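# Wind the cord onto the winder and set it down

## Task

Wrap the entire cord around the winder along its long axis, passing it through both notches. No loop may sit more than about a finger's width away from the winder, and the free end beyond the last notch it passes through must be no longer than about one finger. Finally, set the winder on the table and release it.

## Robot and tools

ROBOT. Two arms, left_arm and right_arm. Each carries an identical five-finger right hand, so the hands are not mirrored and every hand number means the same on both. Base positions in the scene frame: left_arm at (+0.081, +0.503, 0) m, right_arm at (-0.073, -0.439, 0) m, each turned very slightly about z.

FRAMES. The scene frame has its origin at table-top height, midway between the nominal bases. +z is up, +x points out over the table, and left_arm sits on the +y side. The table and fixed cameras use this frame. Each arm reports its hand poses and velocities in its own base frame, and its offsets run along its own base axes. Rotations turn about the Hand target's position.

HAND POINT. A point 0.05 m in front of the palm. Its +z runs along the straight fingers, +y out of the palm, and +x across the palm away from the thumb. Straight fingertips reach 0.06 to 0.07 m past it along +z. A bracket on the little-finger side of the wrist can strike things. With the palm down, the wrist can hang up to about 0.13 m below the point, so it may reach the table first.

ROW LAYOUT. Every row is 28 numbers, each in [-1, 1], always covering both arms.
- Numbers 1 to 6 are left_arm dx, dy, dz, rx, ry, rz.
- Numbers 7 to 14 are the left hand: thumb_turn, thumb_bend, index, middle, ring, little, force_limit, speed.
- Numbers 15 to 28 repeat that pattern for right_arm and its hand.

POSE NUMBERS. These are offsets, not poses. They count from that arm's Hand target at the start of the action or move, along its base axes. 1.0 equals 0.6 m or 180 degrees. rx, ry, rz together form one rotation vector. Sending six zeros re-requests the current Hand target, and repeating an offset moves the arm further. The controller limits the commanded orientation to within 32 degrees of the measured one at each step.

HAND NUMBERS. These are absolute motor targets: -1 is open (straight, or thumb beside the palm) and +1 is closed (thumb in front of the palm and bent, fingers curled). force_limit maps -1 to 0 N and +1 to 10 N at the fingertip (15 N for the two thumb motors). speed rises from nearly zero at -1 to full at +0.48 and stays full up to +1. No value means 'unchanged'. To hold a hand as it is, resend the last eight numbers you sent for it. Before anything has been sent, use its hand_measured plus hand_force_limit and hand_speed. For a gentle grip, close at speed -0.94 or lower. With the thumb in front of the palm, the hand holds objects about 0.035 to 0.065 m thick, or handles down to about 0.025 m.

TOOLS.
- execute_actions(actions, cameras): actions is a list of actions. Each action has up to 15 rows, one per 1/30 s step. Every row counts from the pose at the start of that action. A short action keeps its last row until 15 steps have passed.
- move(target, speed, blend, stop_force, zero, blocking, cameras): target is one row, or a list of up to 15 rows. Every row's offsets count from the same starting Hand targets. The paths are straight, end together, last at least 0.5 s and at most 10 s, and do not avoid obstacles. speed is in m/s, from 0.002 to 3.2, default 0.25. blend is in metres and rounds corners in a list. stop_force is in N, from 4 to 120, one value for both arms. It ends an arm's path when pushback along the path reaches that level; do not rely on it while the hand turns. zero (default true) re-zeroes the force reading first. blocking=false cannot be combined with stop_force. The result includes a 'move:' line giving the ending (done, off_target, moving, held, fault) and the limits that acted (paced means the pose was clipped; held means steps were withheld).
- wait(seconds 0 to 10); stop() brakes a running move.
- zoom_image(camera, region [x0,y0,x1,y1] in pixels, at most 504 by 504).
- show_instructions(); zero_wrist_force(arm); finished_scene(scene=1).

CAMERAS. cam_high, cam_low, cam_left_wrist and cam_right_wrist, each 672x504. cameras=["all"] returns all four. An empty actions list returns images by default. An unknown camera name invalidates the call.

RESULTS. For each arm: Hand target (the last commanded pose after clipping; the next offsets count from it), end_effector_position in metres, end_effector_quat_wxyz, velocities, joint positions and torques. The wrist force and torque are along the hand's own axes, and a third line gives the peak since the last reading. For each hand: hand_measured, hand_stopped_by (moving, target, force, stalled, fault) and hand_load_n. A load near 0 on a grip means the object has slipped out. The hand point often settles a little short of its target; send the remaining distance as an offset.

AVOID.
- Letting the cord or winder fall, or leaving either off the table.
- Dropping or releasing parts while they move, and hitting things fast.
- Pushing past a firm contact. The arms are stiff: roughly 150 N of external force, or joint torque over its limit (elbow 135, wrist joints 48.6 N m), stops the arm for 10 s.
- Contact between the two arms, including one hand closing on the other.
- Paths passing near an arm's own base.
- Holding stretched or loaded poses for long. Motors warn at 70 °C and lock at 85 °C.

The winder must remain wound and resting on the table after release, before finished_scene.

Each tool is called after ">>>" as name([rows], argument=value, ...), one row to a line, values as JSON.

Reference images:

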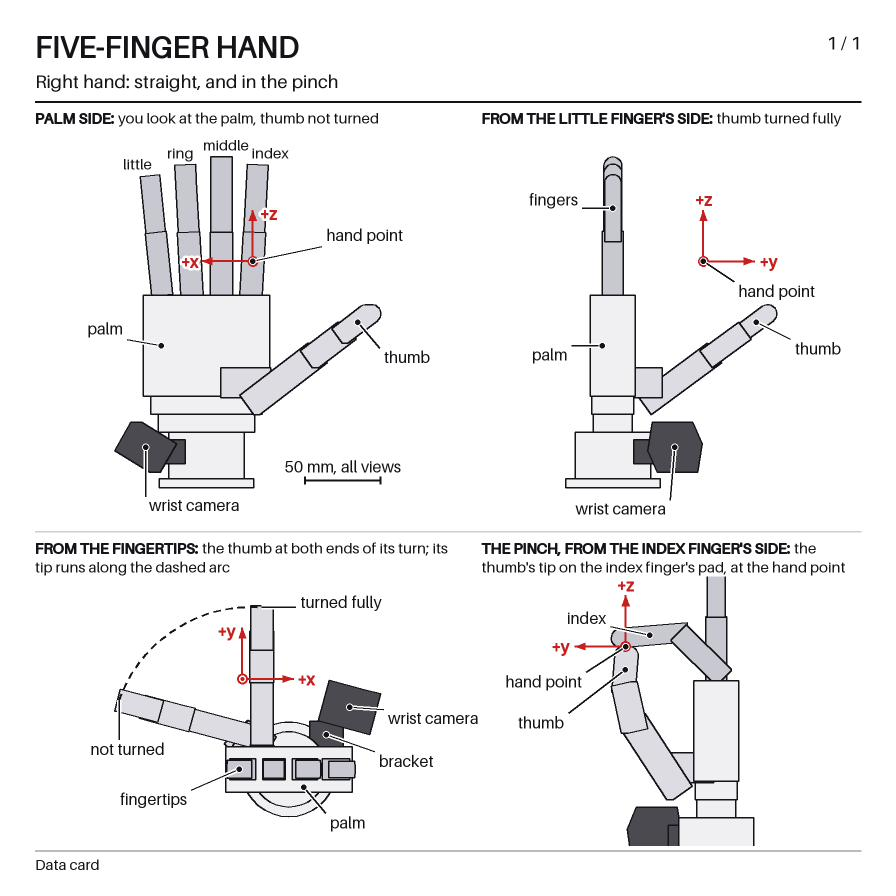

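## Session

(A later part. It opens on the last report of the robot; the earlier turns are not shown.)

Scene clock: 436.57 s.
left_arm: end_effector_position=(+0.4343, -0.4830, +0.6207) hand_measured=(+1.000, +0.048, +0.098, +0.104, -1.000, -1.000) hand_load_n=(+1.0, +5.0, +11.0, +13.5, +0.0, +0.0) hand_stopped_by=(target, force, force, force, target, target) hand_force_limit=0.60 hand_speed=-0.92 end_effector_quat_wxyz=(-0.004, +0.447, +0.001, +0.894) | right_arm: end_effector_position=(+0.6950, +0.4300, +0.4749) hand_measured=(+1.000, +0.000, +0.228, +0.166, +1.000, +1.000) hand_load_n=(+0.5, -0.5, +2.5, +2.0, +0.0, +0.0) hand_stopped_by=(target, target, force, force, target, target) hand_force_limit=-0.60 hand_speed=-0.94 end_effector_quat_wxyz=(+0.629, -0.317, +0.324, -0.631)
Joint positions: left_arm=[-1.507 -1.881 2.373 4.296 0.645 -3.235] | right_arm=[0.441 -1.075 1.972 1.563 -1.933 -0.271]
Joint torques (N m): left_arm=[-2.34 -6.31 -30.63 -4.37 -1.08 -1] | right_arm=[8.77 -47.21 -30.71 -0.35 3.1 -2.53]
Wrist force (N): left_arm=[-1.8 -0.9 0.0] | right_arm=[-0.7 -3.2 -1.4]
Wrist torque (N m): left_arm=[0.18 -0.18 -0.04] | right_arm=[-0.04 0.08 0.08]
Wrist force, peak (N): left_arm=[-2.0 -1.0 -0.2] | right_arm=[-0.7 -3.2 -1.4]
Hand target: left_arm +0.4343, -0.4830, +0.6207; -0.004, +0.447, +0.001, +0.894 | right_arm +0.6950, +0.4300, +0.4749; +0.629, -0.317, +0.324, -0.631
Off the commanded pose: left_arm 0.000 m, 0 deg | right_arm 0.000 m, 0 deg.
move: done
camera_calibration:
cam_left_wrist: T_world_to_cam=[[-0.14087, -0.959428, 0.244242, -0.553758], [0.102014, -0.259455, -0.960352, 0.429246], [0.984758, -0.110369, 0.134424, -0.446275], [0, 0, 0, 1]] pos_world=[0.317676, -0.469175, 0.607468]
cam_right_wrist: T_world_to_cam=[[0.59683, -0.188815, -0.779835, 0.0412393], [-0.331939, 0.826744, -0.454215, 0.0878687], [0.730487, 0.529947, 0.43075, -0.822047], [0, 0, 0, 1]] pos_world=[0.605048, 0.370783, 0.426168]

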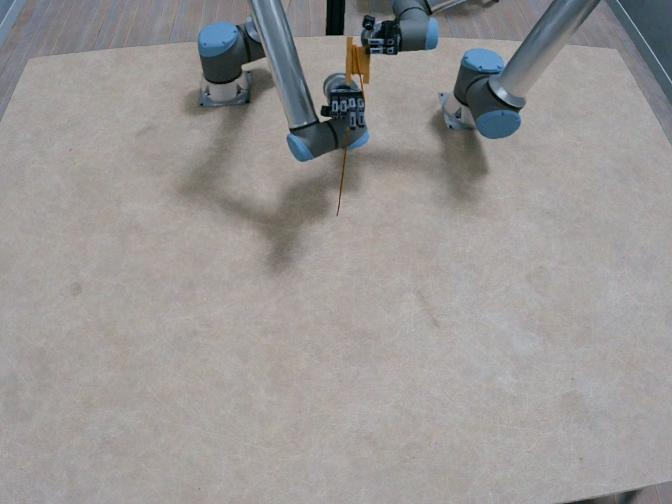

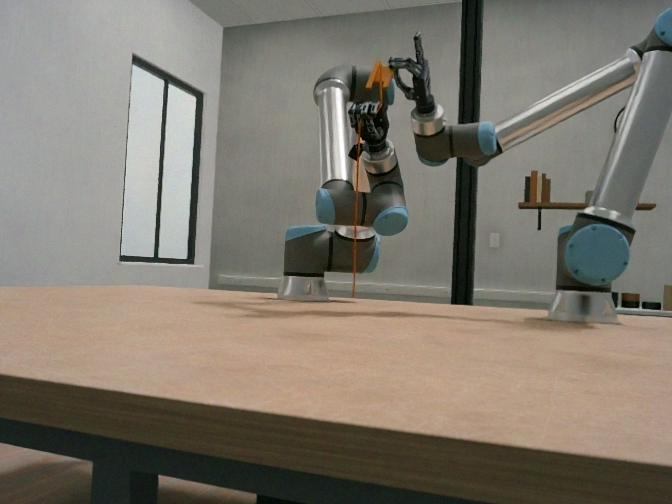

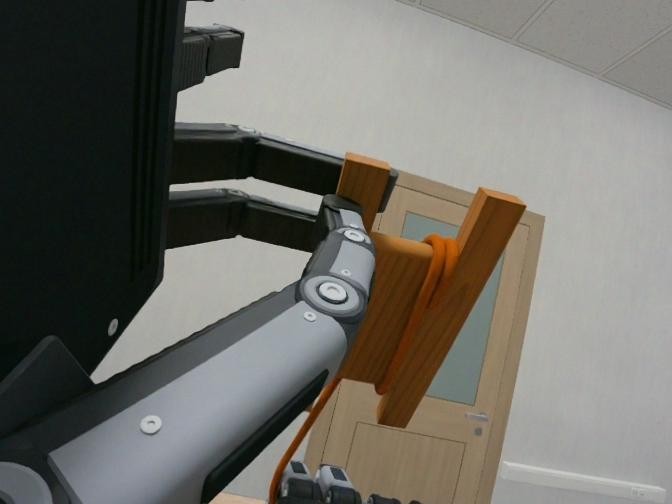

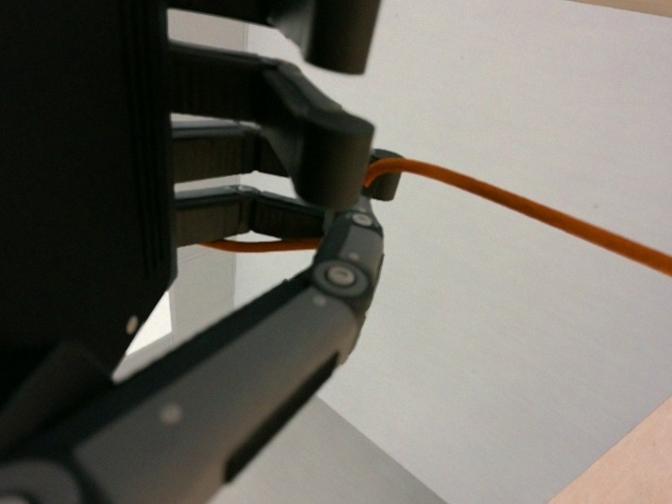

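>>> move([
  [0,0,0,0,0,0,1,0.08,0.8,0.8,-1,-1,0.6,-0.92,-0.0333,-0.0333,-0.0167,0,0,0,1,0.0,0.62,0.62,1,1,-0.6,-0.94],
  [0,0,0,0,0,0,1,0.08,0.8,0.8,-1,-1,0.6,-0.92,-0.0917,-0.0217,-0.005,0.4821,0.1566,0.1566,1,0.0,0.62,0.62,1,1,-0.6,-0.94],
], speed=0.5, blend=0.01, cameras=["all"])

>>> zoom_image(camera="cam_low", region=[330, 0, 450, 160])

Scene clock: 439.60 s.
left_arm: end_effector_position=(+0.4343, -0.4830, +0.6207) hand_measured=(+1.000, +0.048, +0.098, +0.104, -1.000, -1.000) hand_load_n=(+1.0, +6.0, +11.5, +13.5, +0.0, +0.0) hand_stopped_by=(target, force, force, force, target, target) hand_force_limit=0.60 hand_speed=-0.92 end_effector_quat_wxyz=(-0.004, +0.447, +0.001, +0.894) | right_arm: end_effector_position=(+0.6400, +0.4170, +0.4719) hand_measured=(+1.000, +0.000, +0.228, +0.166, +1.000, +1.000) hand_load_n=(+0.0, +0.5, +2.0, +2.0, +0.0, +0.0) hand_stopped_by=(target, target, force, force, target, target) hand_force_limit=-0.60 hand_speed=-0.94 end_effector_quat_wxyz=(+0.704, +0.001, +0.711, +0.000)
Joint positions: left_arm=[-1.507 -1.881 2.373 4.296 0.645 -3.235] | right_arm=[0.421 -1.345 2.263 2.235 -1.993 1.577]
Joint torques (N m): left_arm=[-2 -8.62 -30.16 -4.24 -0.98 -0.7] | right_arm=[-19.2 -51.57 -20.59 -0.43 2.96 1.46]
Wrist force (N): left_arm=[0.6 -0.2 0.4] | right_arm=[0.7 -1.6 -1.5]
Wrist torque (N m): left_arm=[0.22 -0.14 -0.10] | right_arm=[0.01 -0.05 0.06]
Wrist force, peak (N): left_arm=[-2.1 -1.0 0.2] | right_arm=[-0.7 -2.8 -1.9]
Hand target: left_arm +0.4343, -0.4830, +0.6207; -0.004, +0.447, +0.001, +0.894 | right_arm +0.6400, +0.4170, +0.4719; +0.703, +0.001, +0.711, +0.000
Off the commanded pose: left_arm 0.000 m, 0 deg | right_arm 0.000 m, 0 deg.
move: done
camera_calibration:
cam_left_wrist: T_world_to_cam=[[-0.14087, -0.959428, 0.244242, -0.553758], [0.102014, -0.259455, -0.960352, 0.429246], [0.984758, -0.110369, 0.134424, -0.446275], [0, 0, 0, 1]] pos_world=[0.317676, -0.469175, 0.607468]
cam_right_wrist: T_world_to_cam=[[0.0249552, 0.981704, -0.188771, -0.331784], [-0.535468, 0.172584, 0.826734, -0.122466], [0.844187, 0.0804496, 0.529978, -0.705817], [0, 0, 0, 1]] pos_world=[0.538544, 0.403632, 0.412683]

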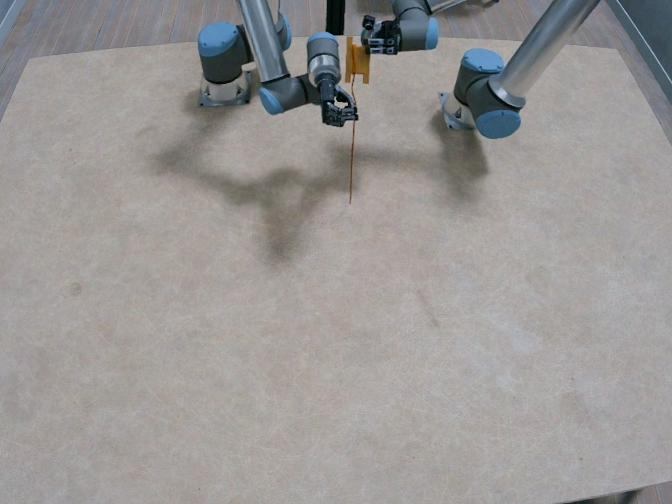

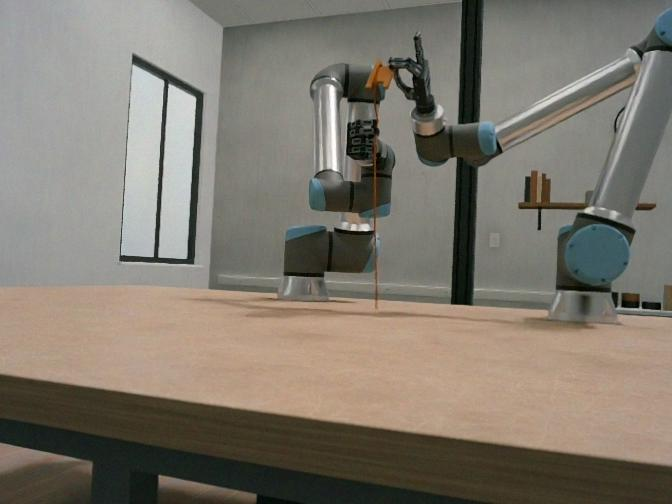

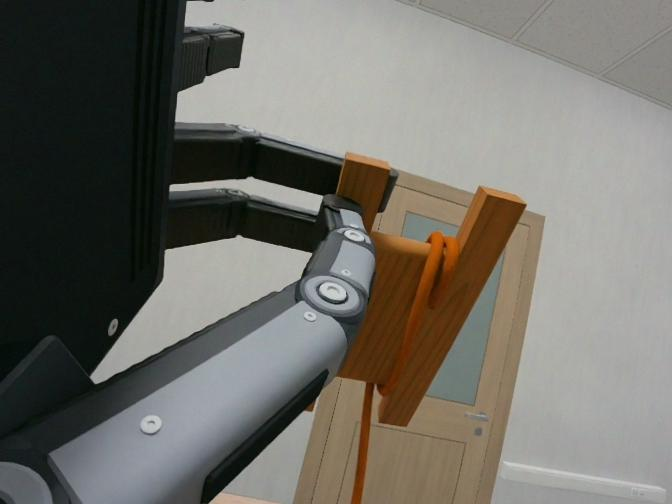

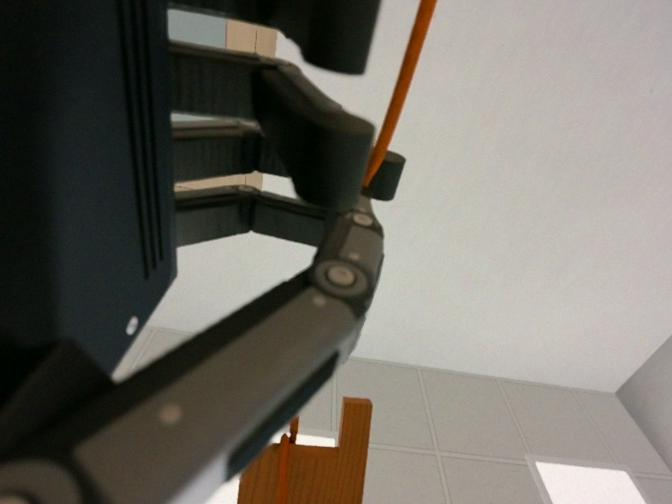

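Scaled by 3.150 from the camera's 672x504 image, which has a finer 960x720 frame.

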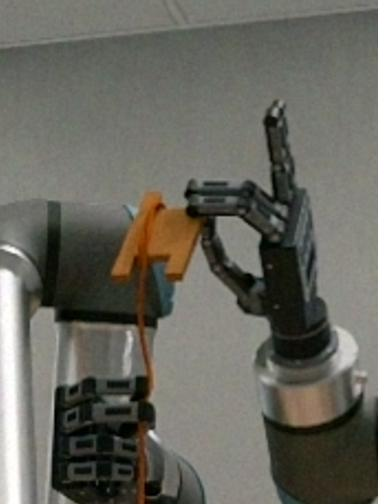

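>>> move([
  [0,0,0,0,0,0,1,0.08,0.8,0.8,-1,-1,0.6,-0.92,0,0,0,0,0,0,1,0.0,-0.25,-0.25,1,1,-0.6,-0.7],
  [0,0,0,0,0,0,1,0.08,0.8,0.8,-1,-1,0.6,-0.92,-0.0167,-0.0083,-0.345,0,0,0,1,0.0,-0.25,-0.25,1,1,-0.6,-0.7],
], speed=0.25, cameras=["all"])

>>> zoom_image(camera="cam_low", region=[330, 0, 450, 160])

Scene clock: 442.30 s.
left_arm: end_effector_position=(+0.4343, -0.4830, +0.6207) hand_measured=(+1.000, +0.048, +0.098, +0.104, -1.000, -1.000) hand_load_n=(+1.0, +6.0, +11.5, +13.5, +0.0, +0.0) hand_stopped_by=(target, force, force, force, target, target) hand_force_limit=0.60 hand_speed=-0.92 end_effector_quat_wxyz=(-0.004, +0.447, +0.001, +0.894) | right_arm: end_effector_position=(+0.6300, +0.4120, +0.2651) hand_measured=(+1.000, +0.000, -0.250, -0.250, +1.000, +1.000) hand_load_n=(+0.0, +0.0, +0.0, +0.0, +0.0, +0.0) hand_stopped_by=(target, target, target, target, target, target) hand_force_limit=-0.60 hand_speed=-0.70 end_effector_quat_wxyz=(+0.703, +0.001, +0.711, +0.000)
Joint positions: left_arm=[-1.507 -1.881 2.373 4.296 0.645 -3.235] | right_arm=[0.42 -0.944 2.314 1.783 -1.992 1.577]
Joint torques (N m): left_arm=[-1.23 -7.42 -28.91 -4.18 -0.59 -0.78] | right_arm=[-17.14 -40.99 -16.18 -3.65 2.84 -2.58]
Wrist force (N): left_arm=[0.4 -0.4 0.8] | right_arm=[0.6 -1.4 -1.6]
Wrist torque (N m): left_arm=[0.16 -0.14 -0.11] | right_arm=[0.04 -0.04 0.32]
Wrist force, peak (N): left_arm=[0.8 -0.9 0.6] | right_arm=[2.7 -2.0 -1.5]
Hand target: left_arm +0.4343, -0.4830, +0.6207; -0.004, +0.447, +0.001, +0.894 | right_arm +0.6300, +0.4120, +0.2649; +0.703, +0.001, +0.711, +0.000
Off the commanded pose: left_arm 0.000 m, 0 deg | right_arm 0.000 m, 0 deg.
move: done
camera_calibration:
cam_left_wrist: T_world_to_cam=[[-0.14087, -0.959428, 0.244242, -0.553758], [0.102014, -0.259455, -0.960352, 0.429246], [0.984758, -0.110369, 0.134424, -0.446275], [0, 0, 0, 1]] pos_world=[0.317676, -0.469175, 0.607468]
cam_right_wrist: T_world_to_cam=[[0.024762, 0.981759, -0.188511, -0.365636], [-0.535359, 0.172273, 0.826869, 0.043996], [0.844261, 0.0804459, 0.529859, -0.587302], [0, 0, 0, 1]] pos_world=[0.528444, 0.398633, 0.205883]

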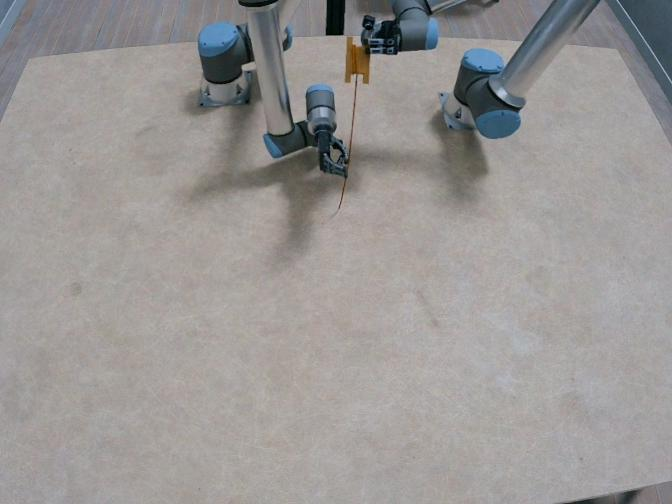

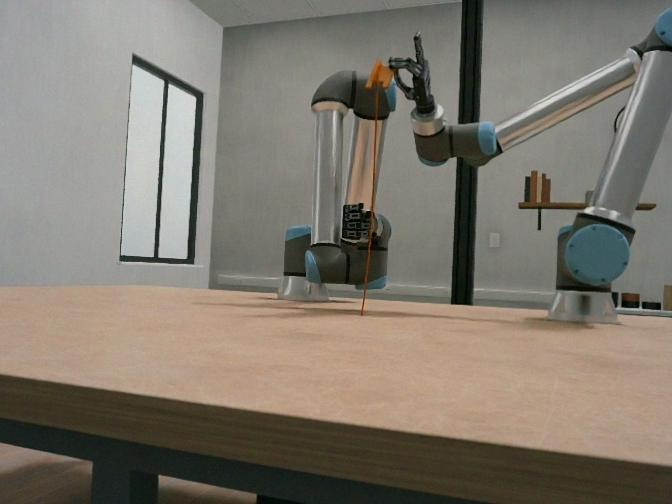

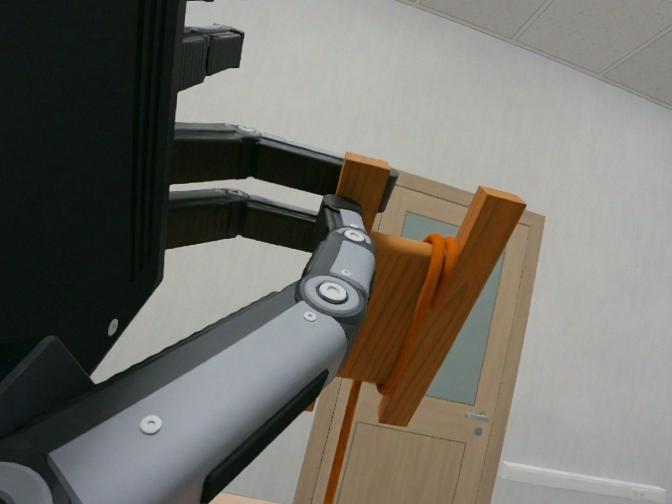

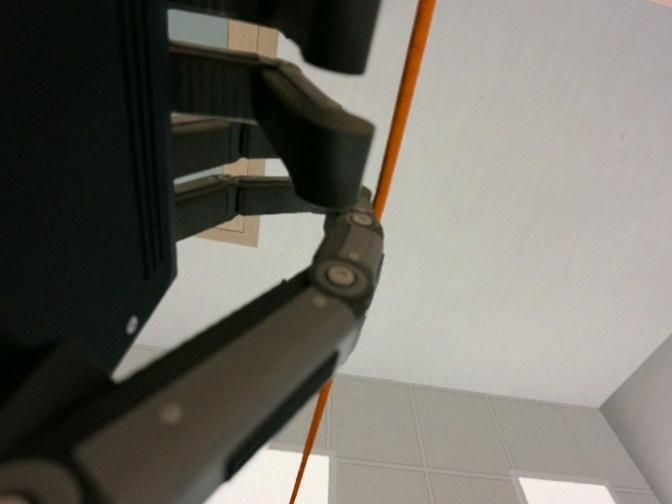

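Scaled by 3.150 from the camera's 672x504 image, which has a finer 960x720 frame.

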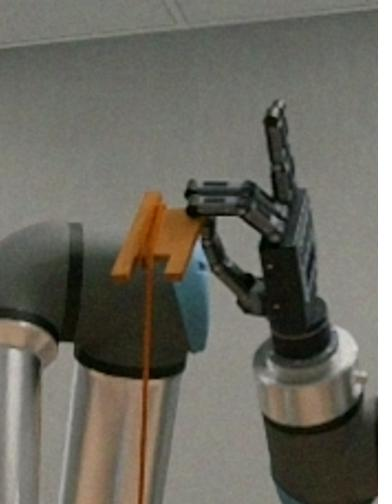

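>>> move([
  [0,0,0,0,0,0,1,0.08,0.8,0.8,-1,-1,0.6,-0.92,0.0,-0.0833,0,0,0,0,1,0.0,-0.25,-0.25,1,1,-0.6,-0.7],
], speed=0.25, cameras=["cam_right_wrist"])

Scene clock: 443.67 s.
left_arm: end_effector_position=(+0.4343, -0.4830, +0.6207) hand_measured=(+1.000, +0.048, +0.098, +0.104, -1.000, -1.000) hand_load_n=(+1.0, +6.0, +11.5, +13.5, +0.0, +0.0) hand_stopped_by=(target, force, force, force, target, target) hand_force_limit=0.60 hand_speed=-0.92 end_effector_quat_wxyz=(-0.004, +0.447, +0.001, +0.894) | right_arm: end_effector_position=(+0.6300, +0.3622, +0.2649) hand_measured=(+1.000, +0.000, -0.250, -0.250, +1.000, +1.000) hand_load_n=(-0.5, +0.0, +0.0, +0.0, +0.0, +0.0) hand_stopped_by=(target, target, target, target, target, target) hand_force_limit=-0.60 hand_speed=-0.70 end_effector_quat_wxyz=(+0.703, +0.001, +0.711, +0.000)
Joint positions: left_arm=[-1.507 -1.881 2.373 4.296 0.645 -3.235] | right_arm=[0.318 -0.958 2.379 1.731 -1.89 1.576]
Joint torques (N m): left_arm=[-0.52 -8.29 -30.01 -3.96 -0.7 -0.92] | right_arm=[-18.37 -61.96 -2.43 -3.92 3.02 -2.47]
Wrist force (N): left_arm=[0.9 -0.1 0.4] | right_arm=[0.9 -1.7 -1.2]
Wrist torque (N m): left_arm=[0.23 -0.18 -0.09] | right_arm=[-0.03 -0.09 0.32]
Wrist force, peak (N): left_arm=[0.7 -0.4 0.8] | right_arm=[0.7 -2.6 -1.4]
Hand target: left_arm +0.4343, -0.4830, +0.6207; -0.004, +0.447, +0.001, +0.894 | right_arm +0.6300, +0.3621, +0.2649; +0.703, +0.001, +0.711, +0.000
Off the commanded pose: left_arm 0.000 m, 0 deg | right_arm 0.000 m, 0 deg.
move: done
camera_calibration:
cam_right_wrist: T_world_to_cam=[[0.0247608, 0.981759, -0.188509, -0.316765], [-0.535359, 0.17227, 0.82687, 0.0527121], [0.844262, 0.0804459, 0.529859, -0.583328], [0, 0, 0, 1]] pos_world=[0.528544, 0.348833, 0.205783]
Images, in order (width x height): cam_right_wrist 672x504.

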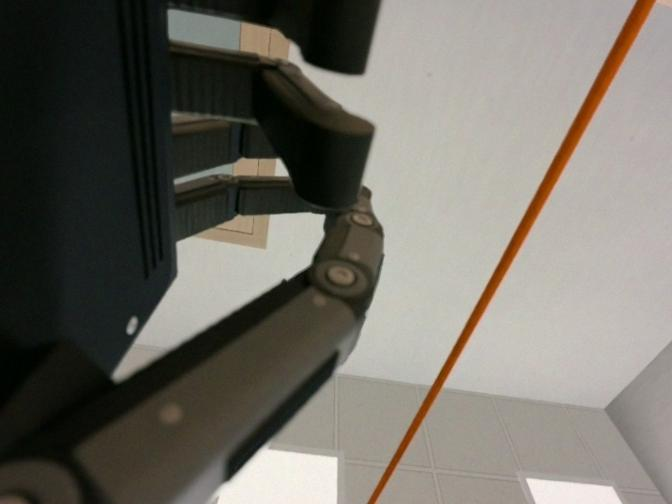

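>>> move([
  [0,0,0,0,0,0,1,0.08,0.8,0.8,-1,-1,0.6,-0.92,0.0017,0.0985,0,0,0,0,1,0.0,-0.25,-0.25,1,1,-0.6,-0.7],
  [0,0,0,0,0,0,1,0.08,0.8,0.8,-1,-1,0.6,-0.92,0.0017,0.0985,0,0,0,0,1,0.0,0.6,0.6,1,1,-0.6,-0.94],
], speed=0.2, cameras=["cam_right_wrist"])

Scene clock: 447.70 s.
left_arm: end_effector_position=(+0.4343, -0.4830, +0.6207) hand_measured=(+1.000, +0.048, +0.098, +0.104, -1.000, -1.000) hand_load_n=(+0.5, +5.5, +11.0, +13.5, +0.0, +0.0) hand_stopped_by=(target, force, force, force, target, target) hand_force_limit=0.60 hand_speed=-0.92 end_effector_quat_wxyz=(-0.004, +0.447, +0.001, +0.894) | right_arm: end_effector_position=(+0.6310, +0.4212, +0.2649) hand_measured=(+1.000, +0.000, +0.172, +0.162, +1.000, +1.000) hand_load_n=(-0.5, +0.5, +2.5, +2.5, +0.0, +0.0) hand_stopped_by=(target, target, force, force, target, target) hand_force_limit=-0.60 hand_speed=-0.94 end_effector_quat_wxyz=(+0.703, +0.001, +0.711, +0.000)
Joint positions: left_arm=[-1.507 -1.881 2.373 4.296 0.645 -3.235] | right_arm=[0.436 -0.941 2.3 1.793 -2.009 1.577]
Joint torques (N m): left_arm=[-0.96 -6.37 -29.47 -4.01 -0.56 -0.59] | right_arm=[9.18 -43.93 -15.19 -0.18 -3.34 1.61]
Wrist force (N): left_arm=[0.3 -0.4 0.6] | right_arm=[0.5 -1.4 -1.5]
Wrist torque (N m): left_arm=[0.17 -0.11 -0.12] | right_arm=[0.02 -0.03 0.09]
Wrist force, peak (N): left_arm=[1.0 -0.5 0.6] | right_arm=[0.7 -2.6 -1.7]
Hand target: left_arm +0.4343, -0.4830, +0.6207; -0.004, +0.447, +0.001, +0.894 | right_arm +0.6310, +0.4212, +0.2649; +0.703, +0.001, +0.711, +0.000
Off the commanded pose: left_arm 0.000 m, 0 deg | right_arm 0.000 m, 0 deg.
move: done
camera_calibration:
cam_right_wrist: T_world_to_cam=[[0.0247608, 0.981759, -0.188509, -0.374714], [-0.535359, 0.17227, 0.82687, 0.0430835], [0.844262, 0.0804459, 0.529859, -0.588918], [0, 0, 0, 1]] pos_world=[0.529544, 0.407833, 0.205783]
Images, in order (width x height): cam_right_wrist 672x504.

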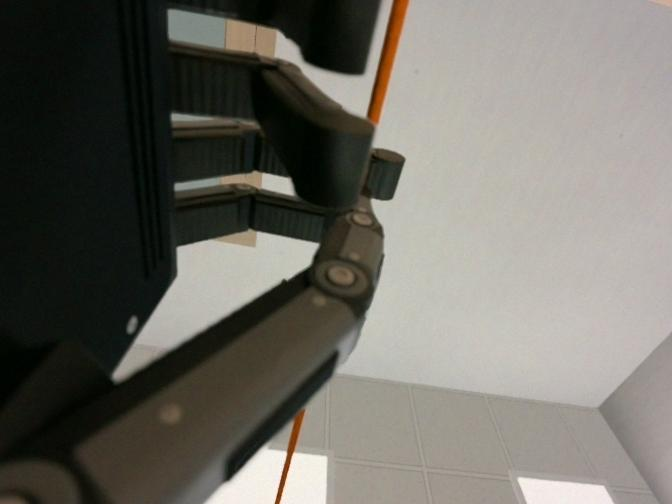

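>>> move([
  [0,0,0,0,0,0,1,0.08,0.8,0.8,-1,-1,0.6,-0.92,-0.035,-0.067,0.0583,-0.5,0,0,1,0.0,0.6,0.6,1,1,-0.6,-0.94],
  [0,0,0,0,0,0,1,0.08,0.8,0.8,-1,-1,0.6,-0.92,-0.3017,-0.067,0.225,-0.5,0,0,1,0.0,0.6,0.6,1,1,-0.6,-0.94],
  [0,0,0,0,0,0,1,0.08,0.8,0.8,-1,-1,0.6,-0.92,-0.41,-0.06,0.575,-0.5,0,0,1,0.0,0.6,0.6,1,1,-0.6,-0.94],
  [0,0,0,0,0,0,1,0.08,0.8,0.8,-1,-1,0.6,-0.92,-0.385,-0.035,0.775,-0.5,0,0,1,0.0,0.6,0.6,1,1,-0.6,-0.94],
  [0,0,0,0,0,0,1,0.08,0.8,0.8,-1,-1,0.6,-0.92,-0.2683,0.015,0.8917,-0.5,0,0,1,0.0,0.6,0.6,1,1,-0.6,-0.94],
  [0,0,0,0,0,0,1,0.08,0.8,0.8,-1,-1,0.6,-0.92,-0.0517,0.015,0.9667,-0.5,0,0,1,0.0,0.6,0.6,1,1,-0.6,-0.94],
], speed=[0.7,0.25,0.25,0.25,0.2,0.2], blend=0.02, cameras=["all"])

>>> zoom_image(camera="cam_high", region=[310, 0, 400, 110])

Scene clock: 453.50 s.
left_arm: end_effector_position=(+0.4343, -0.4830, +0.6207) hand_measured=(+1.000, +0.048, +0.098, +0.104, -1.000, -1.000) hand_load_n=(+1.0, +5.5, +11.5, +13.5, +0.5, +0.0) hand_stopped_by=(target, force, force, force, target, target) hand_force_limit=0.60 hand_speed=-0.92 end_effector_quat_wxyz=(-0.004, +0.447, +0.001, +0.894) | right_arm: end_effector_position=(+0.5998, +0.4301, +0.8448) hand_measured=(+1.000, +0.000, +0.172, +0.162, +1.000, +1.000) hand_load_n=(-0.5, +0.5, +2.5, +2.5, +0.0, +0.0) hand_stopped_by=(target, target, force, force, target, target) hand_force_limit=-0.60 hand_speed=-0.94 end_effector_quat_wxyz=(+0.498, -0.497, +0.503, -0.503)
Joint positions: left_arm=[-1.507 -1.881 2.373 4.296 0.645 -3.235] | right_arm=[0.54 -1.701 1.708 3.133 -2.121 0.001]
Joint torques (N m): left_arm=[-0.62 -8.37 -29.99 -4.09 -0.62 -0.41] | right_arm=[-17.51 -16.36 -49.12 0.05 2.8 1.73]
Wrist force (N): left_arm=[0.5 -0.3 0.9] | right_arm=[-0.6 0.2 -1.1]
Wrist torque (N m): left_arm=[0.18 -0.14 -0.11] | right_arm=[0.06 0.00 -0.17]
Wrist force, peak (N): left_arm=[1.0 -0.6 0.7] | right_arm=[1.0 -1.8 -1.7]
Hand target: left_arm +0.4343, -0.4830, +0.6207; -0.004, +0.447, +0.001, +0.894 | right_arm +0.6000, +0.4302, +0.8449; +0.498, -0.497, +0.503, -0.503
Off the commanded pose: left_arm 0.000 m, 0 deg | right_arm 0.000 m, 0 deg.
move: done
camera_calibration:
cam_left_wrist: T_world_to_cam=[[-0.14087, -0.959428, 0.244242, -0.553758], [0.102014, -0.259455, -0.960352, 0.429246], [0.984758, -0.110369, 0.134424, -0.446275], [0, 0, 0, 1]] pos_world=[0.317676, -0.469175, 0.607468]
cam_right_wrist: T_world_to_cam=[[0.0247608, -0.188509, -0.981759, 0.900108], [-0.535359, 0.82687, -0.17227, 0.107876], [0.844262, 0.529859, -0.0804459, -0.548266], [0, 0, 0, 1]] pos_world=[0.498344, 0.370983, 0.858167]

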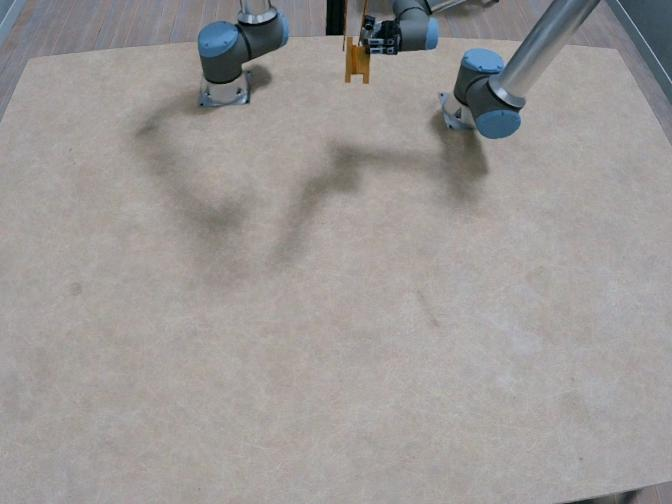

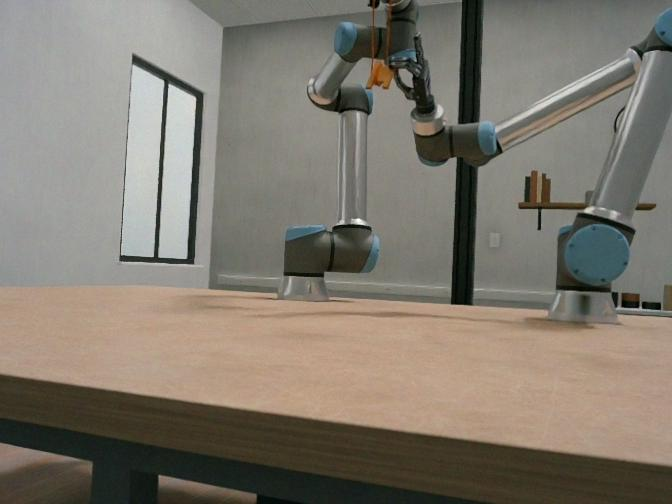

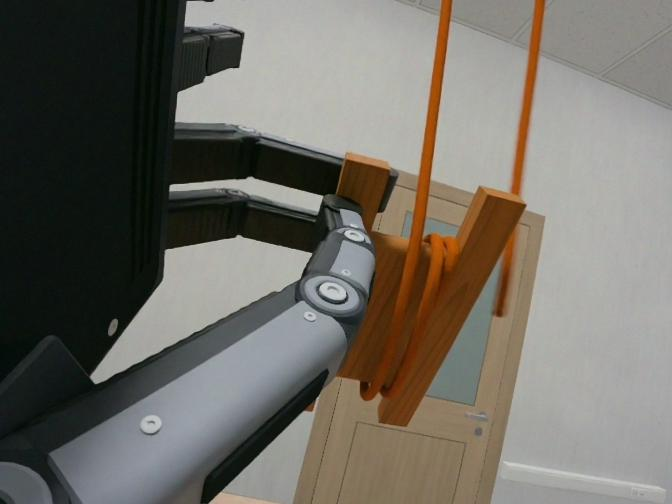

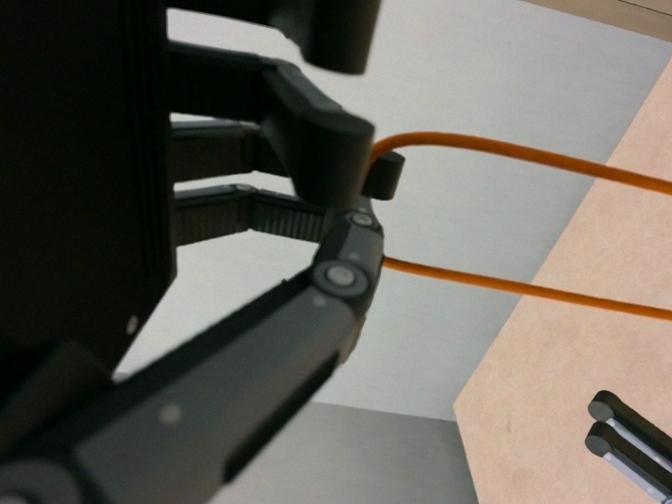

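Scaled by 4.582 from the camera's 672x504 image, which has a finer 960x720 frame.

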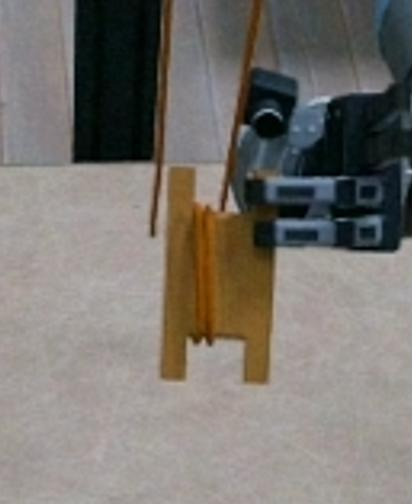

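>>> move([
  [0,0,0,0,0,0,1,0.08,0.8,0.8,-1,-1,0.6,-0.92,0.1083,-0.067,-0.0167,0,0,0,1,0.0,0.6,0.6,1,1,-0.6,-0.94],
  [0,0,0,0,0,0,1,0.08,0.8,0.8,-1,-1,0.6,-0.92,0.2333,-0.1337,-0.125,0,0,0,1,0.0,0.6,0.6,1,1,-0.6,-0.94],
  [0,0,0,0,0,0,1,0.08,0.8,0.8,-1,-1,0.6,-0.92,0.3083,-0.142,-0.2417,0,0,0,1,0.0,0.6,0.6,1,1,-0.6,-0.94],
  [0,0,0,0,0,0,1,0.08,0.8,0.8,-1,-1,0.6,-0.92,0.3333,-0.142,-0.375,0,0,0,1,0.0,0.6,0.6,1,1,-0.6,-0.94],
  [0,0,0,0,0,0,1,0.08,0.8,0.8,-1,-1,0.6,-0.92,0.2833,-0.1337,-0.525,0,0,0,1,0.0,0.6,0.6,1,1,-0.6,-0.94],
  [0,0,0,0,0,0,1,0.08,0.8,0.8,-1,-1,0.6,-0.92,0.225,-0.0753,-0.625,0,-0.1,0,1,0.0,0.6,0.6,1,1,-0.6,-0.94],
  [0,0,0,0,0,0,1,0.08,0.8,0.8,-1,-1,0.6,-0.92,0.2,-0.017,-0.6417,0,-0.2,0,1,0.0,0.6,0.6,1,1,-0.6,-0.94],
], speed=0.22, blend=0.02, cameras=["all"])

>>> zoom_image(camera="cam_high", region=[310, 0, 400, 110])

>>> zoom_image(camera="cam_low", region=[330, 0, 450, 160])

Scene clock: 458.10 s.
left_arm: end_effector_position=(+0.4343, -0.4830, +0.6207) hand_measured=(+1.000, +0.048, +0.098, +0.104, -1.000, -1.000) hand_load_n=(+0.5, +5.5, +11.5, +13.5, +0.0, +0.0) hand_stopped_by=(target, force, force, force, target, target) hand_force_limit=0.60 hand_speed=-0.92 end_effector_quat_wxyz=(-0.004, +0.447, +0.001, +0.894) | right_arm: end_effector_position=(+0.7200, +0.4199, +0.4599) hand_measured=(+1.000, +0.000, +0.172, +0.162, +1.000, +1.000) hand_load_n=(-0.5, +0.5, +2.5, +2.5, +0.0, +0.0) hand_stopped_by=(target, target, force, force, target, target) hand_force_limit=-0.60 hand_speed=-0.94 end_effector_quat_wxyz=(+0.629, -0.317, +0.324, -0.631)
Joint positions: left_arm=[-1.507 -1.881 2.373 4.296 0.645 -3.235] | right_arm=[0.407 -1.04 1.952 1.556 -1.906 -0.248]
Joint torques (N m): left_arm=[-0.95 -7.35 -30.25 -4.37 -0.82 -0.61] | right_arm=[10.05 -47.76 -29.64 -0.89 2.85 -2.3]
Wrist force (N): left_arm=[0.5 -0.4 0.4] | right_arm=[-1.1 -0.5 -2.1]
Wrist torque (N m): left_arm=[0.18 -0.12 -0.12] | right_arm=[0.04 0.09 0.04]
Wrist force, peak (N): left_arm=[0.5 -0.8 0.8] | right_arm=[-1.4 -0.1 -2.6]
Hand target: left_arm +0.4343, -0.4830, +0.6207; -0.004, +0.447, +0.001, +0.894 | right_arm +0.7200, +0.4200, +0.4599; +0.629, -0.317, +0.324, -0.631
Off the commanded pose: left_arm 0.000 m, 0 deg | right_arm 0.000 m, 0 deg.
move: done
camera_calibration:
cam_left_wrist: T_world_to_cam=[[-0.14087, -0.959428, 0.244242, -0.553758], [0.102014, -0.259455, -0.960352, 0.429246], [0.984758, -0.110369, 0.134424, -0.446275], [0, 0, 0, 1]] pos_world=[0.317676, -0.469175, 0.607468]
cam_right_wrist: T_world_to_cam=[[0.59687, -0.188453, -0.779892, 0.0125217], [-0.332021, 0.826878, -0.45391, 0.0974538], [0.730417, 0.529866, 0.430969, -0.828521], [0, 0, 0, 1]] pos_world=[0.630049, 0.360783, 0.411067]

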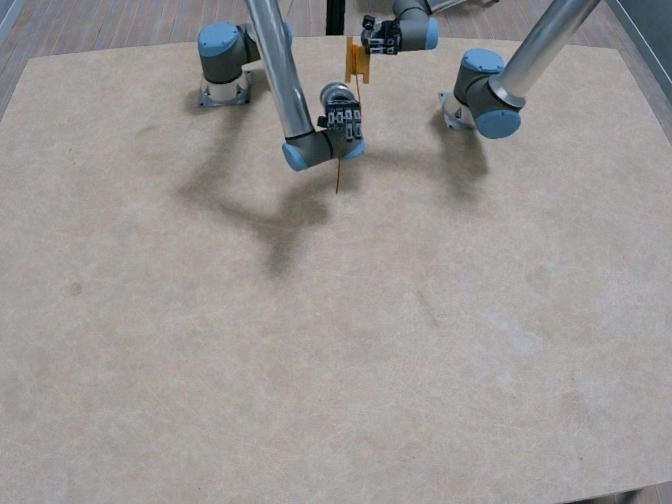

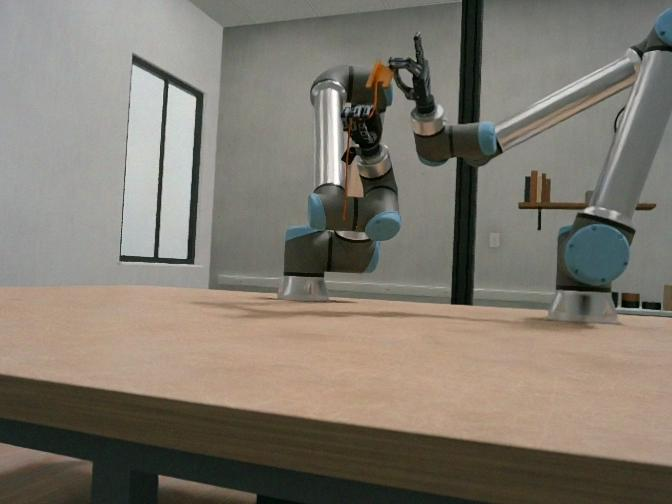

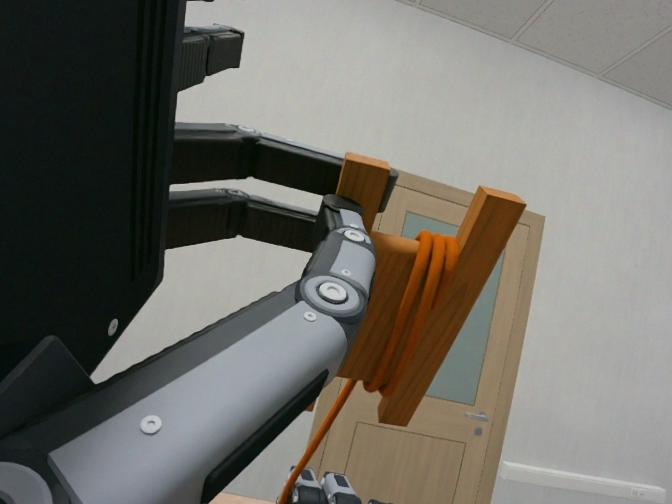

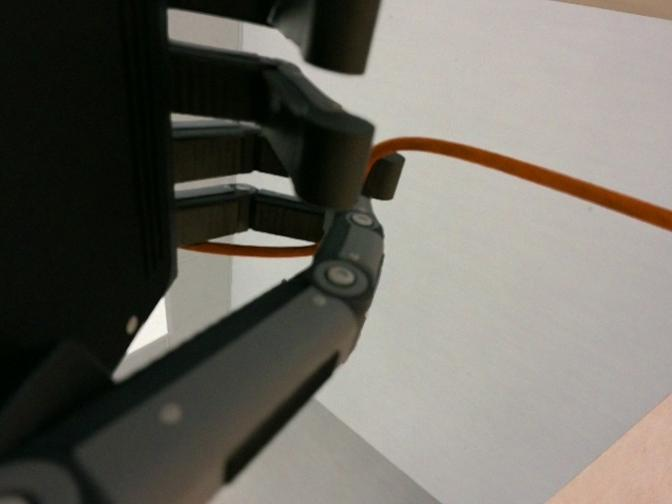

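Scaled by 4.582 from the camera's 672x504 image, which has a finer 960x720 frame.

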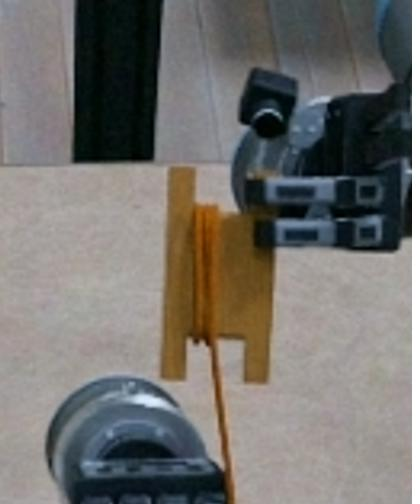

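Scaled by 3.150 from the camera's 672x504 image, which has a finer 960x720 frame.

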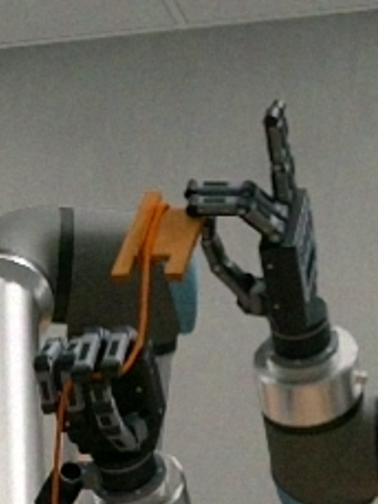

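>>> move([
  [0,0,0,0,0,0,1,0.08,0.8,0.8,-1,-1,0.6,-0.92,-0.0333,-0.0083,-0.0167,0,0,0,1,0.0,0.6,0.6,1,1,-0.6,-0.94],
  [0,0,0,0,0,0,1,0.08,0.8,0.8,-1,-1,0.6,-0.92,-0.1367,-0.005,-0.05,0.4821,0.1566,0.1566,1,0.0,0.6,0.6,1,1,-0.6,-0.94],
], speed=0.6, blend=0.01, cameras=["cam_left_wrist"])

>>> move([
  [0,0,0,0,0,0,1,0.08,0.8,0.8,-1,-1,0.6,-0.92,0,0,0,0,0,0,1,0.0,-0.25,-0.25,1,1,-0.6,-0.7],
  [0,0,0,0,0,0,1,0.08,0.8,0.8,-1,-1,0.6,-0.92,-0.01,-0.003,-0.2667,0,0,0,1,0.0,-0.25,-0.25,1,1,-0.6,-0.7],
], speed=0.25, cameras=["all"])

>>> zoom_image(camera="cam_low", region=[330, 0, 450, 160])

Scene clock: 461.40 s.
left_arm: end_effector_position=(+0.4343, -0.4830, +0.6207) hand_measured=(+1.000, +0.048, +0.098, +0.104, -1.000, -1.000) hand_load_n=(+1.0, +6.0, +11.5, +13.0, +0.0, +0.0) hand_stopped_by=(target, force, force, force, target, target) hand_force_limit=0.60 hand_speed=-0.92 end_effector_quat_wxyz=(-0.004, +0.447, +0.001, +0.894) | right_arm: end_effector_position=(+0.6380, +0.4170, +0.4299) hand_measured=(+1.000, +0.000, +0.172, +0.162, +1.000, +1.000) hand_load_n=(-0.5, +0.5, +2.5, +2.5, +0.0, +0.0) hand_stopped_by=(target, target, force, force, target, target) hand_force_limit=-0.60 hand_speed=-0.94 end_effector_quat_wxyz=(+0.704, +0.001, +0.711, +0.000)
Joint positions: left_arm=[-1.507 -1.881 2.373 4.296 0.645 -3.235] | right_arm=[0.422 -1.273 2.285 2.141 -1.995 1.577]
Joint torques (N m): left_arm=[-0.17 -8.11 -31.45 -4.29 -0.59 -0.56] | right_arm=[-17.44 -54.66 -16.49 -0.52 2.85 1.86]
Wrist force (N): left_arm=[0.7 -0.3 0.2] | right_arm=[0.8 -2.0 -1.2]
Wrist torque (N m): left_arm=[0.21 -0.16 -0.10] | right_arm=[-0.07 -0.08 0.07]
Wrist force, peak (N): left_arm=[1.1 -0.4 0.6] | right_arm=[1.4 -1.8 -1.7]
Hand target: left_arm +0.4343, -0.4830, +0.6207; -0.004, +0.447, +0.001, +0.894 | right_arm +0.6380, +0.4170, +0.4299; +0.703, +0.001, +0.711, +0.000
Off the commanded pose: left_arm 0.000 m, 0 deg | right_arm 0.000 m, 0 deg.
move: done
camera_calibration:
cam_left_wrist: T_world_to_cam=[[-0.14087, -0.959428, 0.244242, -0.553758], [0.102014, -0.259455, -0.960352, 0.429246], [0.984758, -0.110369, 0.134424, -0.446275], [0, 0, 0, 1]] pos_world=[0.317676, -0.469175, 0.607468]
Images, in order (width x height): cam_left_wrist 672x504.

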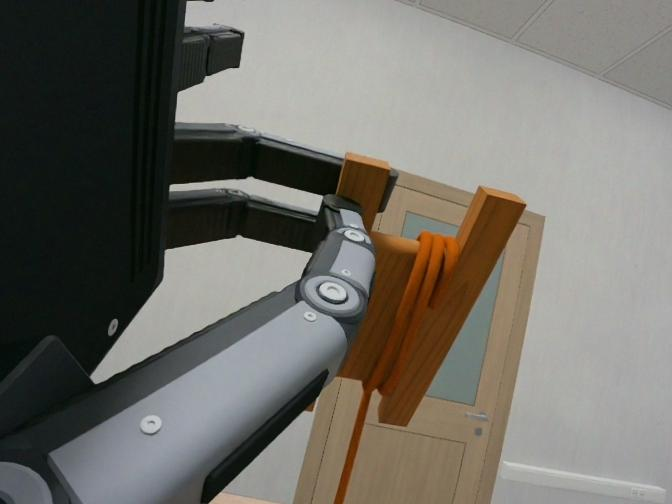

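Scene clock: 463.60 s.
left_arm: end_effector_position=(+0.4343, -0.4830, +0.6207) hand_measured=(+1.000, +0.048, +0.098, +0.104, -1.000, -1.000) hand_load_n=(+1.0, +5.5, +11.5, +13.5, +0.5, +0.0) hand_stopped_by=(target, force, force, force, target, target) hand_force_limit=0.60 hand_speed=-0.92 end_effector_quat_wxyz=(-0.004, +0.447, +0.001, +0.894) | right_arm: end_effector_position=(+0.6319, +0.4151, +0.2700) hand_measured=(+1.000, +0.000, -0.250, -0.250, +1.000, +1.000) hand_load_n=(+0.0, +0.0, +0.0, +0.0, +0.0, +0.0) hand_stopped_by=(target, target, target, target, target, target) hand_force_limit=-0.60 hand_speed=-0.70 end_effector_quat_wxyz=(+0.703, +0.001, +0.711, +0.000)
Joint positions: left_arm=[-1.507 -1.881 2.373 4.296 0.645 -3.235] | right_arm=[0.424 -0.953 2.309 1.798 -1.997 1.578]
Joint torques (N m): left_arm=[-0.79 -7.81 -31.07 -4.4 -0.86 -0.43] | right_arm=[5.46 -41.8 -16.11 -3.54 1.92 -2.33]
Wrist force (N): left_arm=[0.2 -0.5 0.6] | right_arm=[0.8 -1.6 -1.4]
Wrist torque (N m): left_arm=[0.16 -0.09 -0.14] | right_arm=[-0.01 -0.08 0.33]
Wrist force, peak (N): left_arm=[0.9 -0.5 0.7] | right_arm=[2.5 -1.9 -1.2]
Hand target: left_arm +0.4343, -0.4830, +0.6207; -0.004, +0.447, +0.001, +0.894 | right_arm +0.6320, +0.4152, +0.2699; +0.703, +0.001, +0.711, +0.000
Off the commanded pose: left_arm 0.000 m, 0 deg | right_arm 0.000 m, 0 deg.
move: done
camera_calibration:
cam_left_wrist: T_world_to_cam=[[-0.14087, -0.959428, 0.244242, -0.553758], [0.102014, -0.259455, -0.960352, 0.429246], [0.984758, -0.110369, 0.134424, -0.446275], [0, 0, 0, 1]] pos_world=[0.317676, -0.469175, 0.607468]
cam_right_wrist: T_world_to_cam=[[0.0248796, 0.981817, -0.188191, -0.368038], [-0.535204, 0.17208, 0.82701, 0.0403468], [0.844356, 0.0801448, 0.529754, -0.591804], [0, 0, 0, 1]] pos_world=[0.530444, 0.401833, 0.210882]

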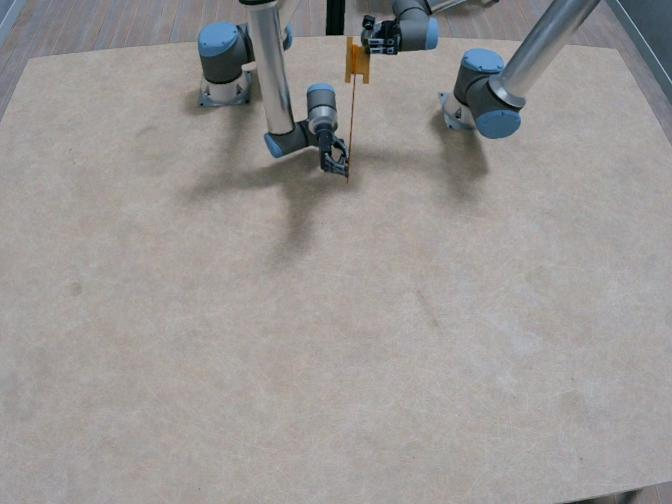

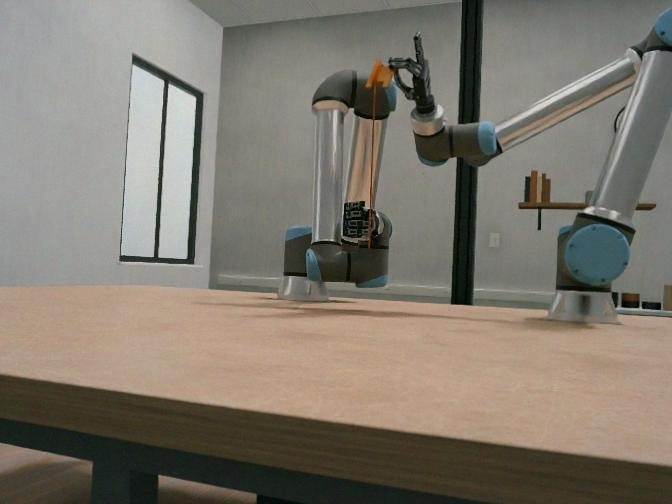

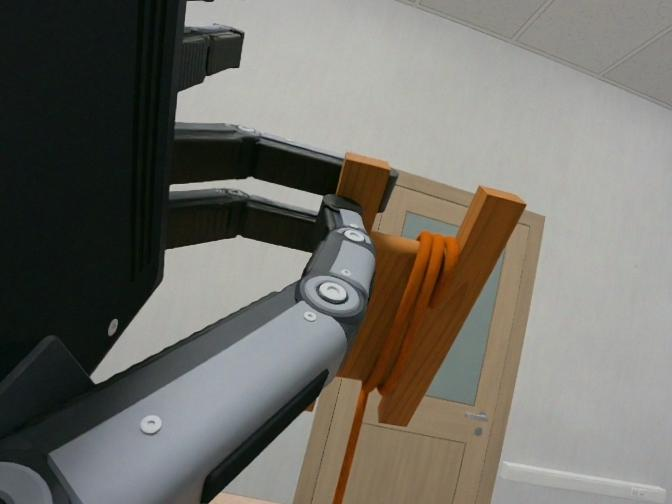

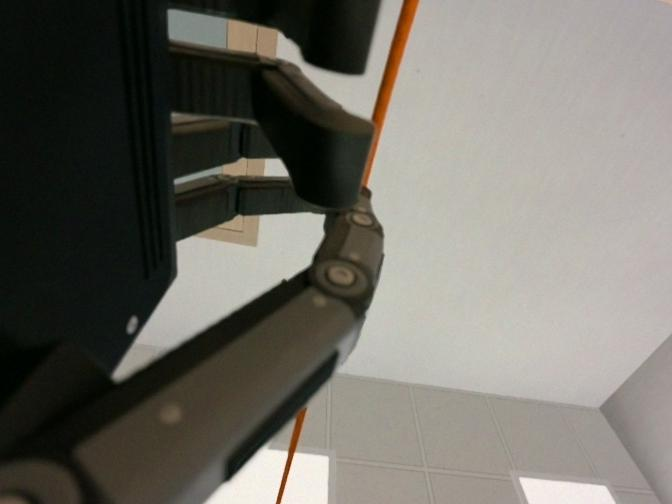

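Scaled by 3.150 from the camera's 672x504 image, which has a finer 960x720 frame.

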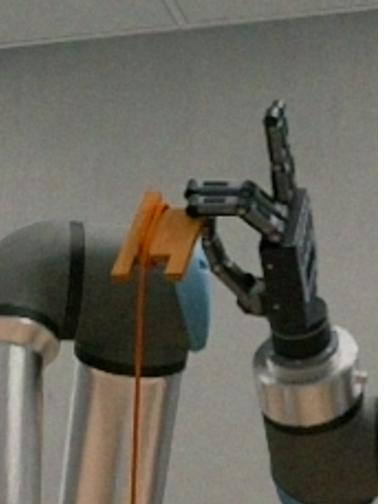

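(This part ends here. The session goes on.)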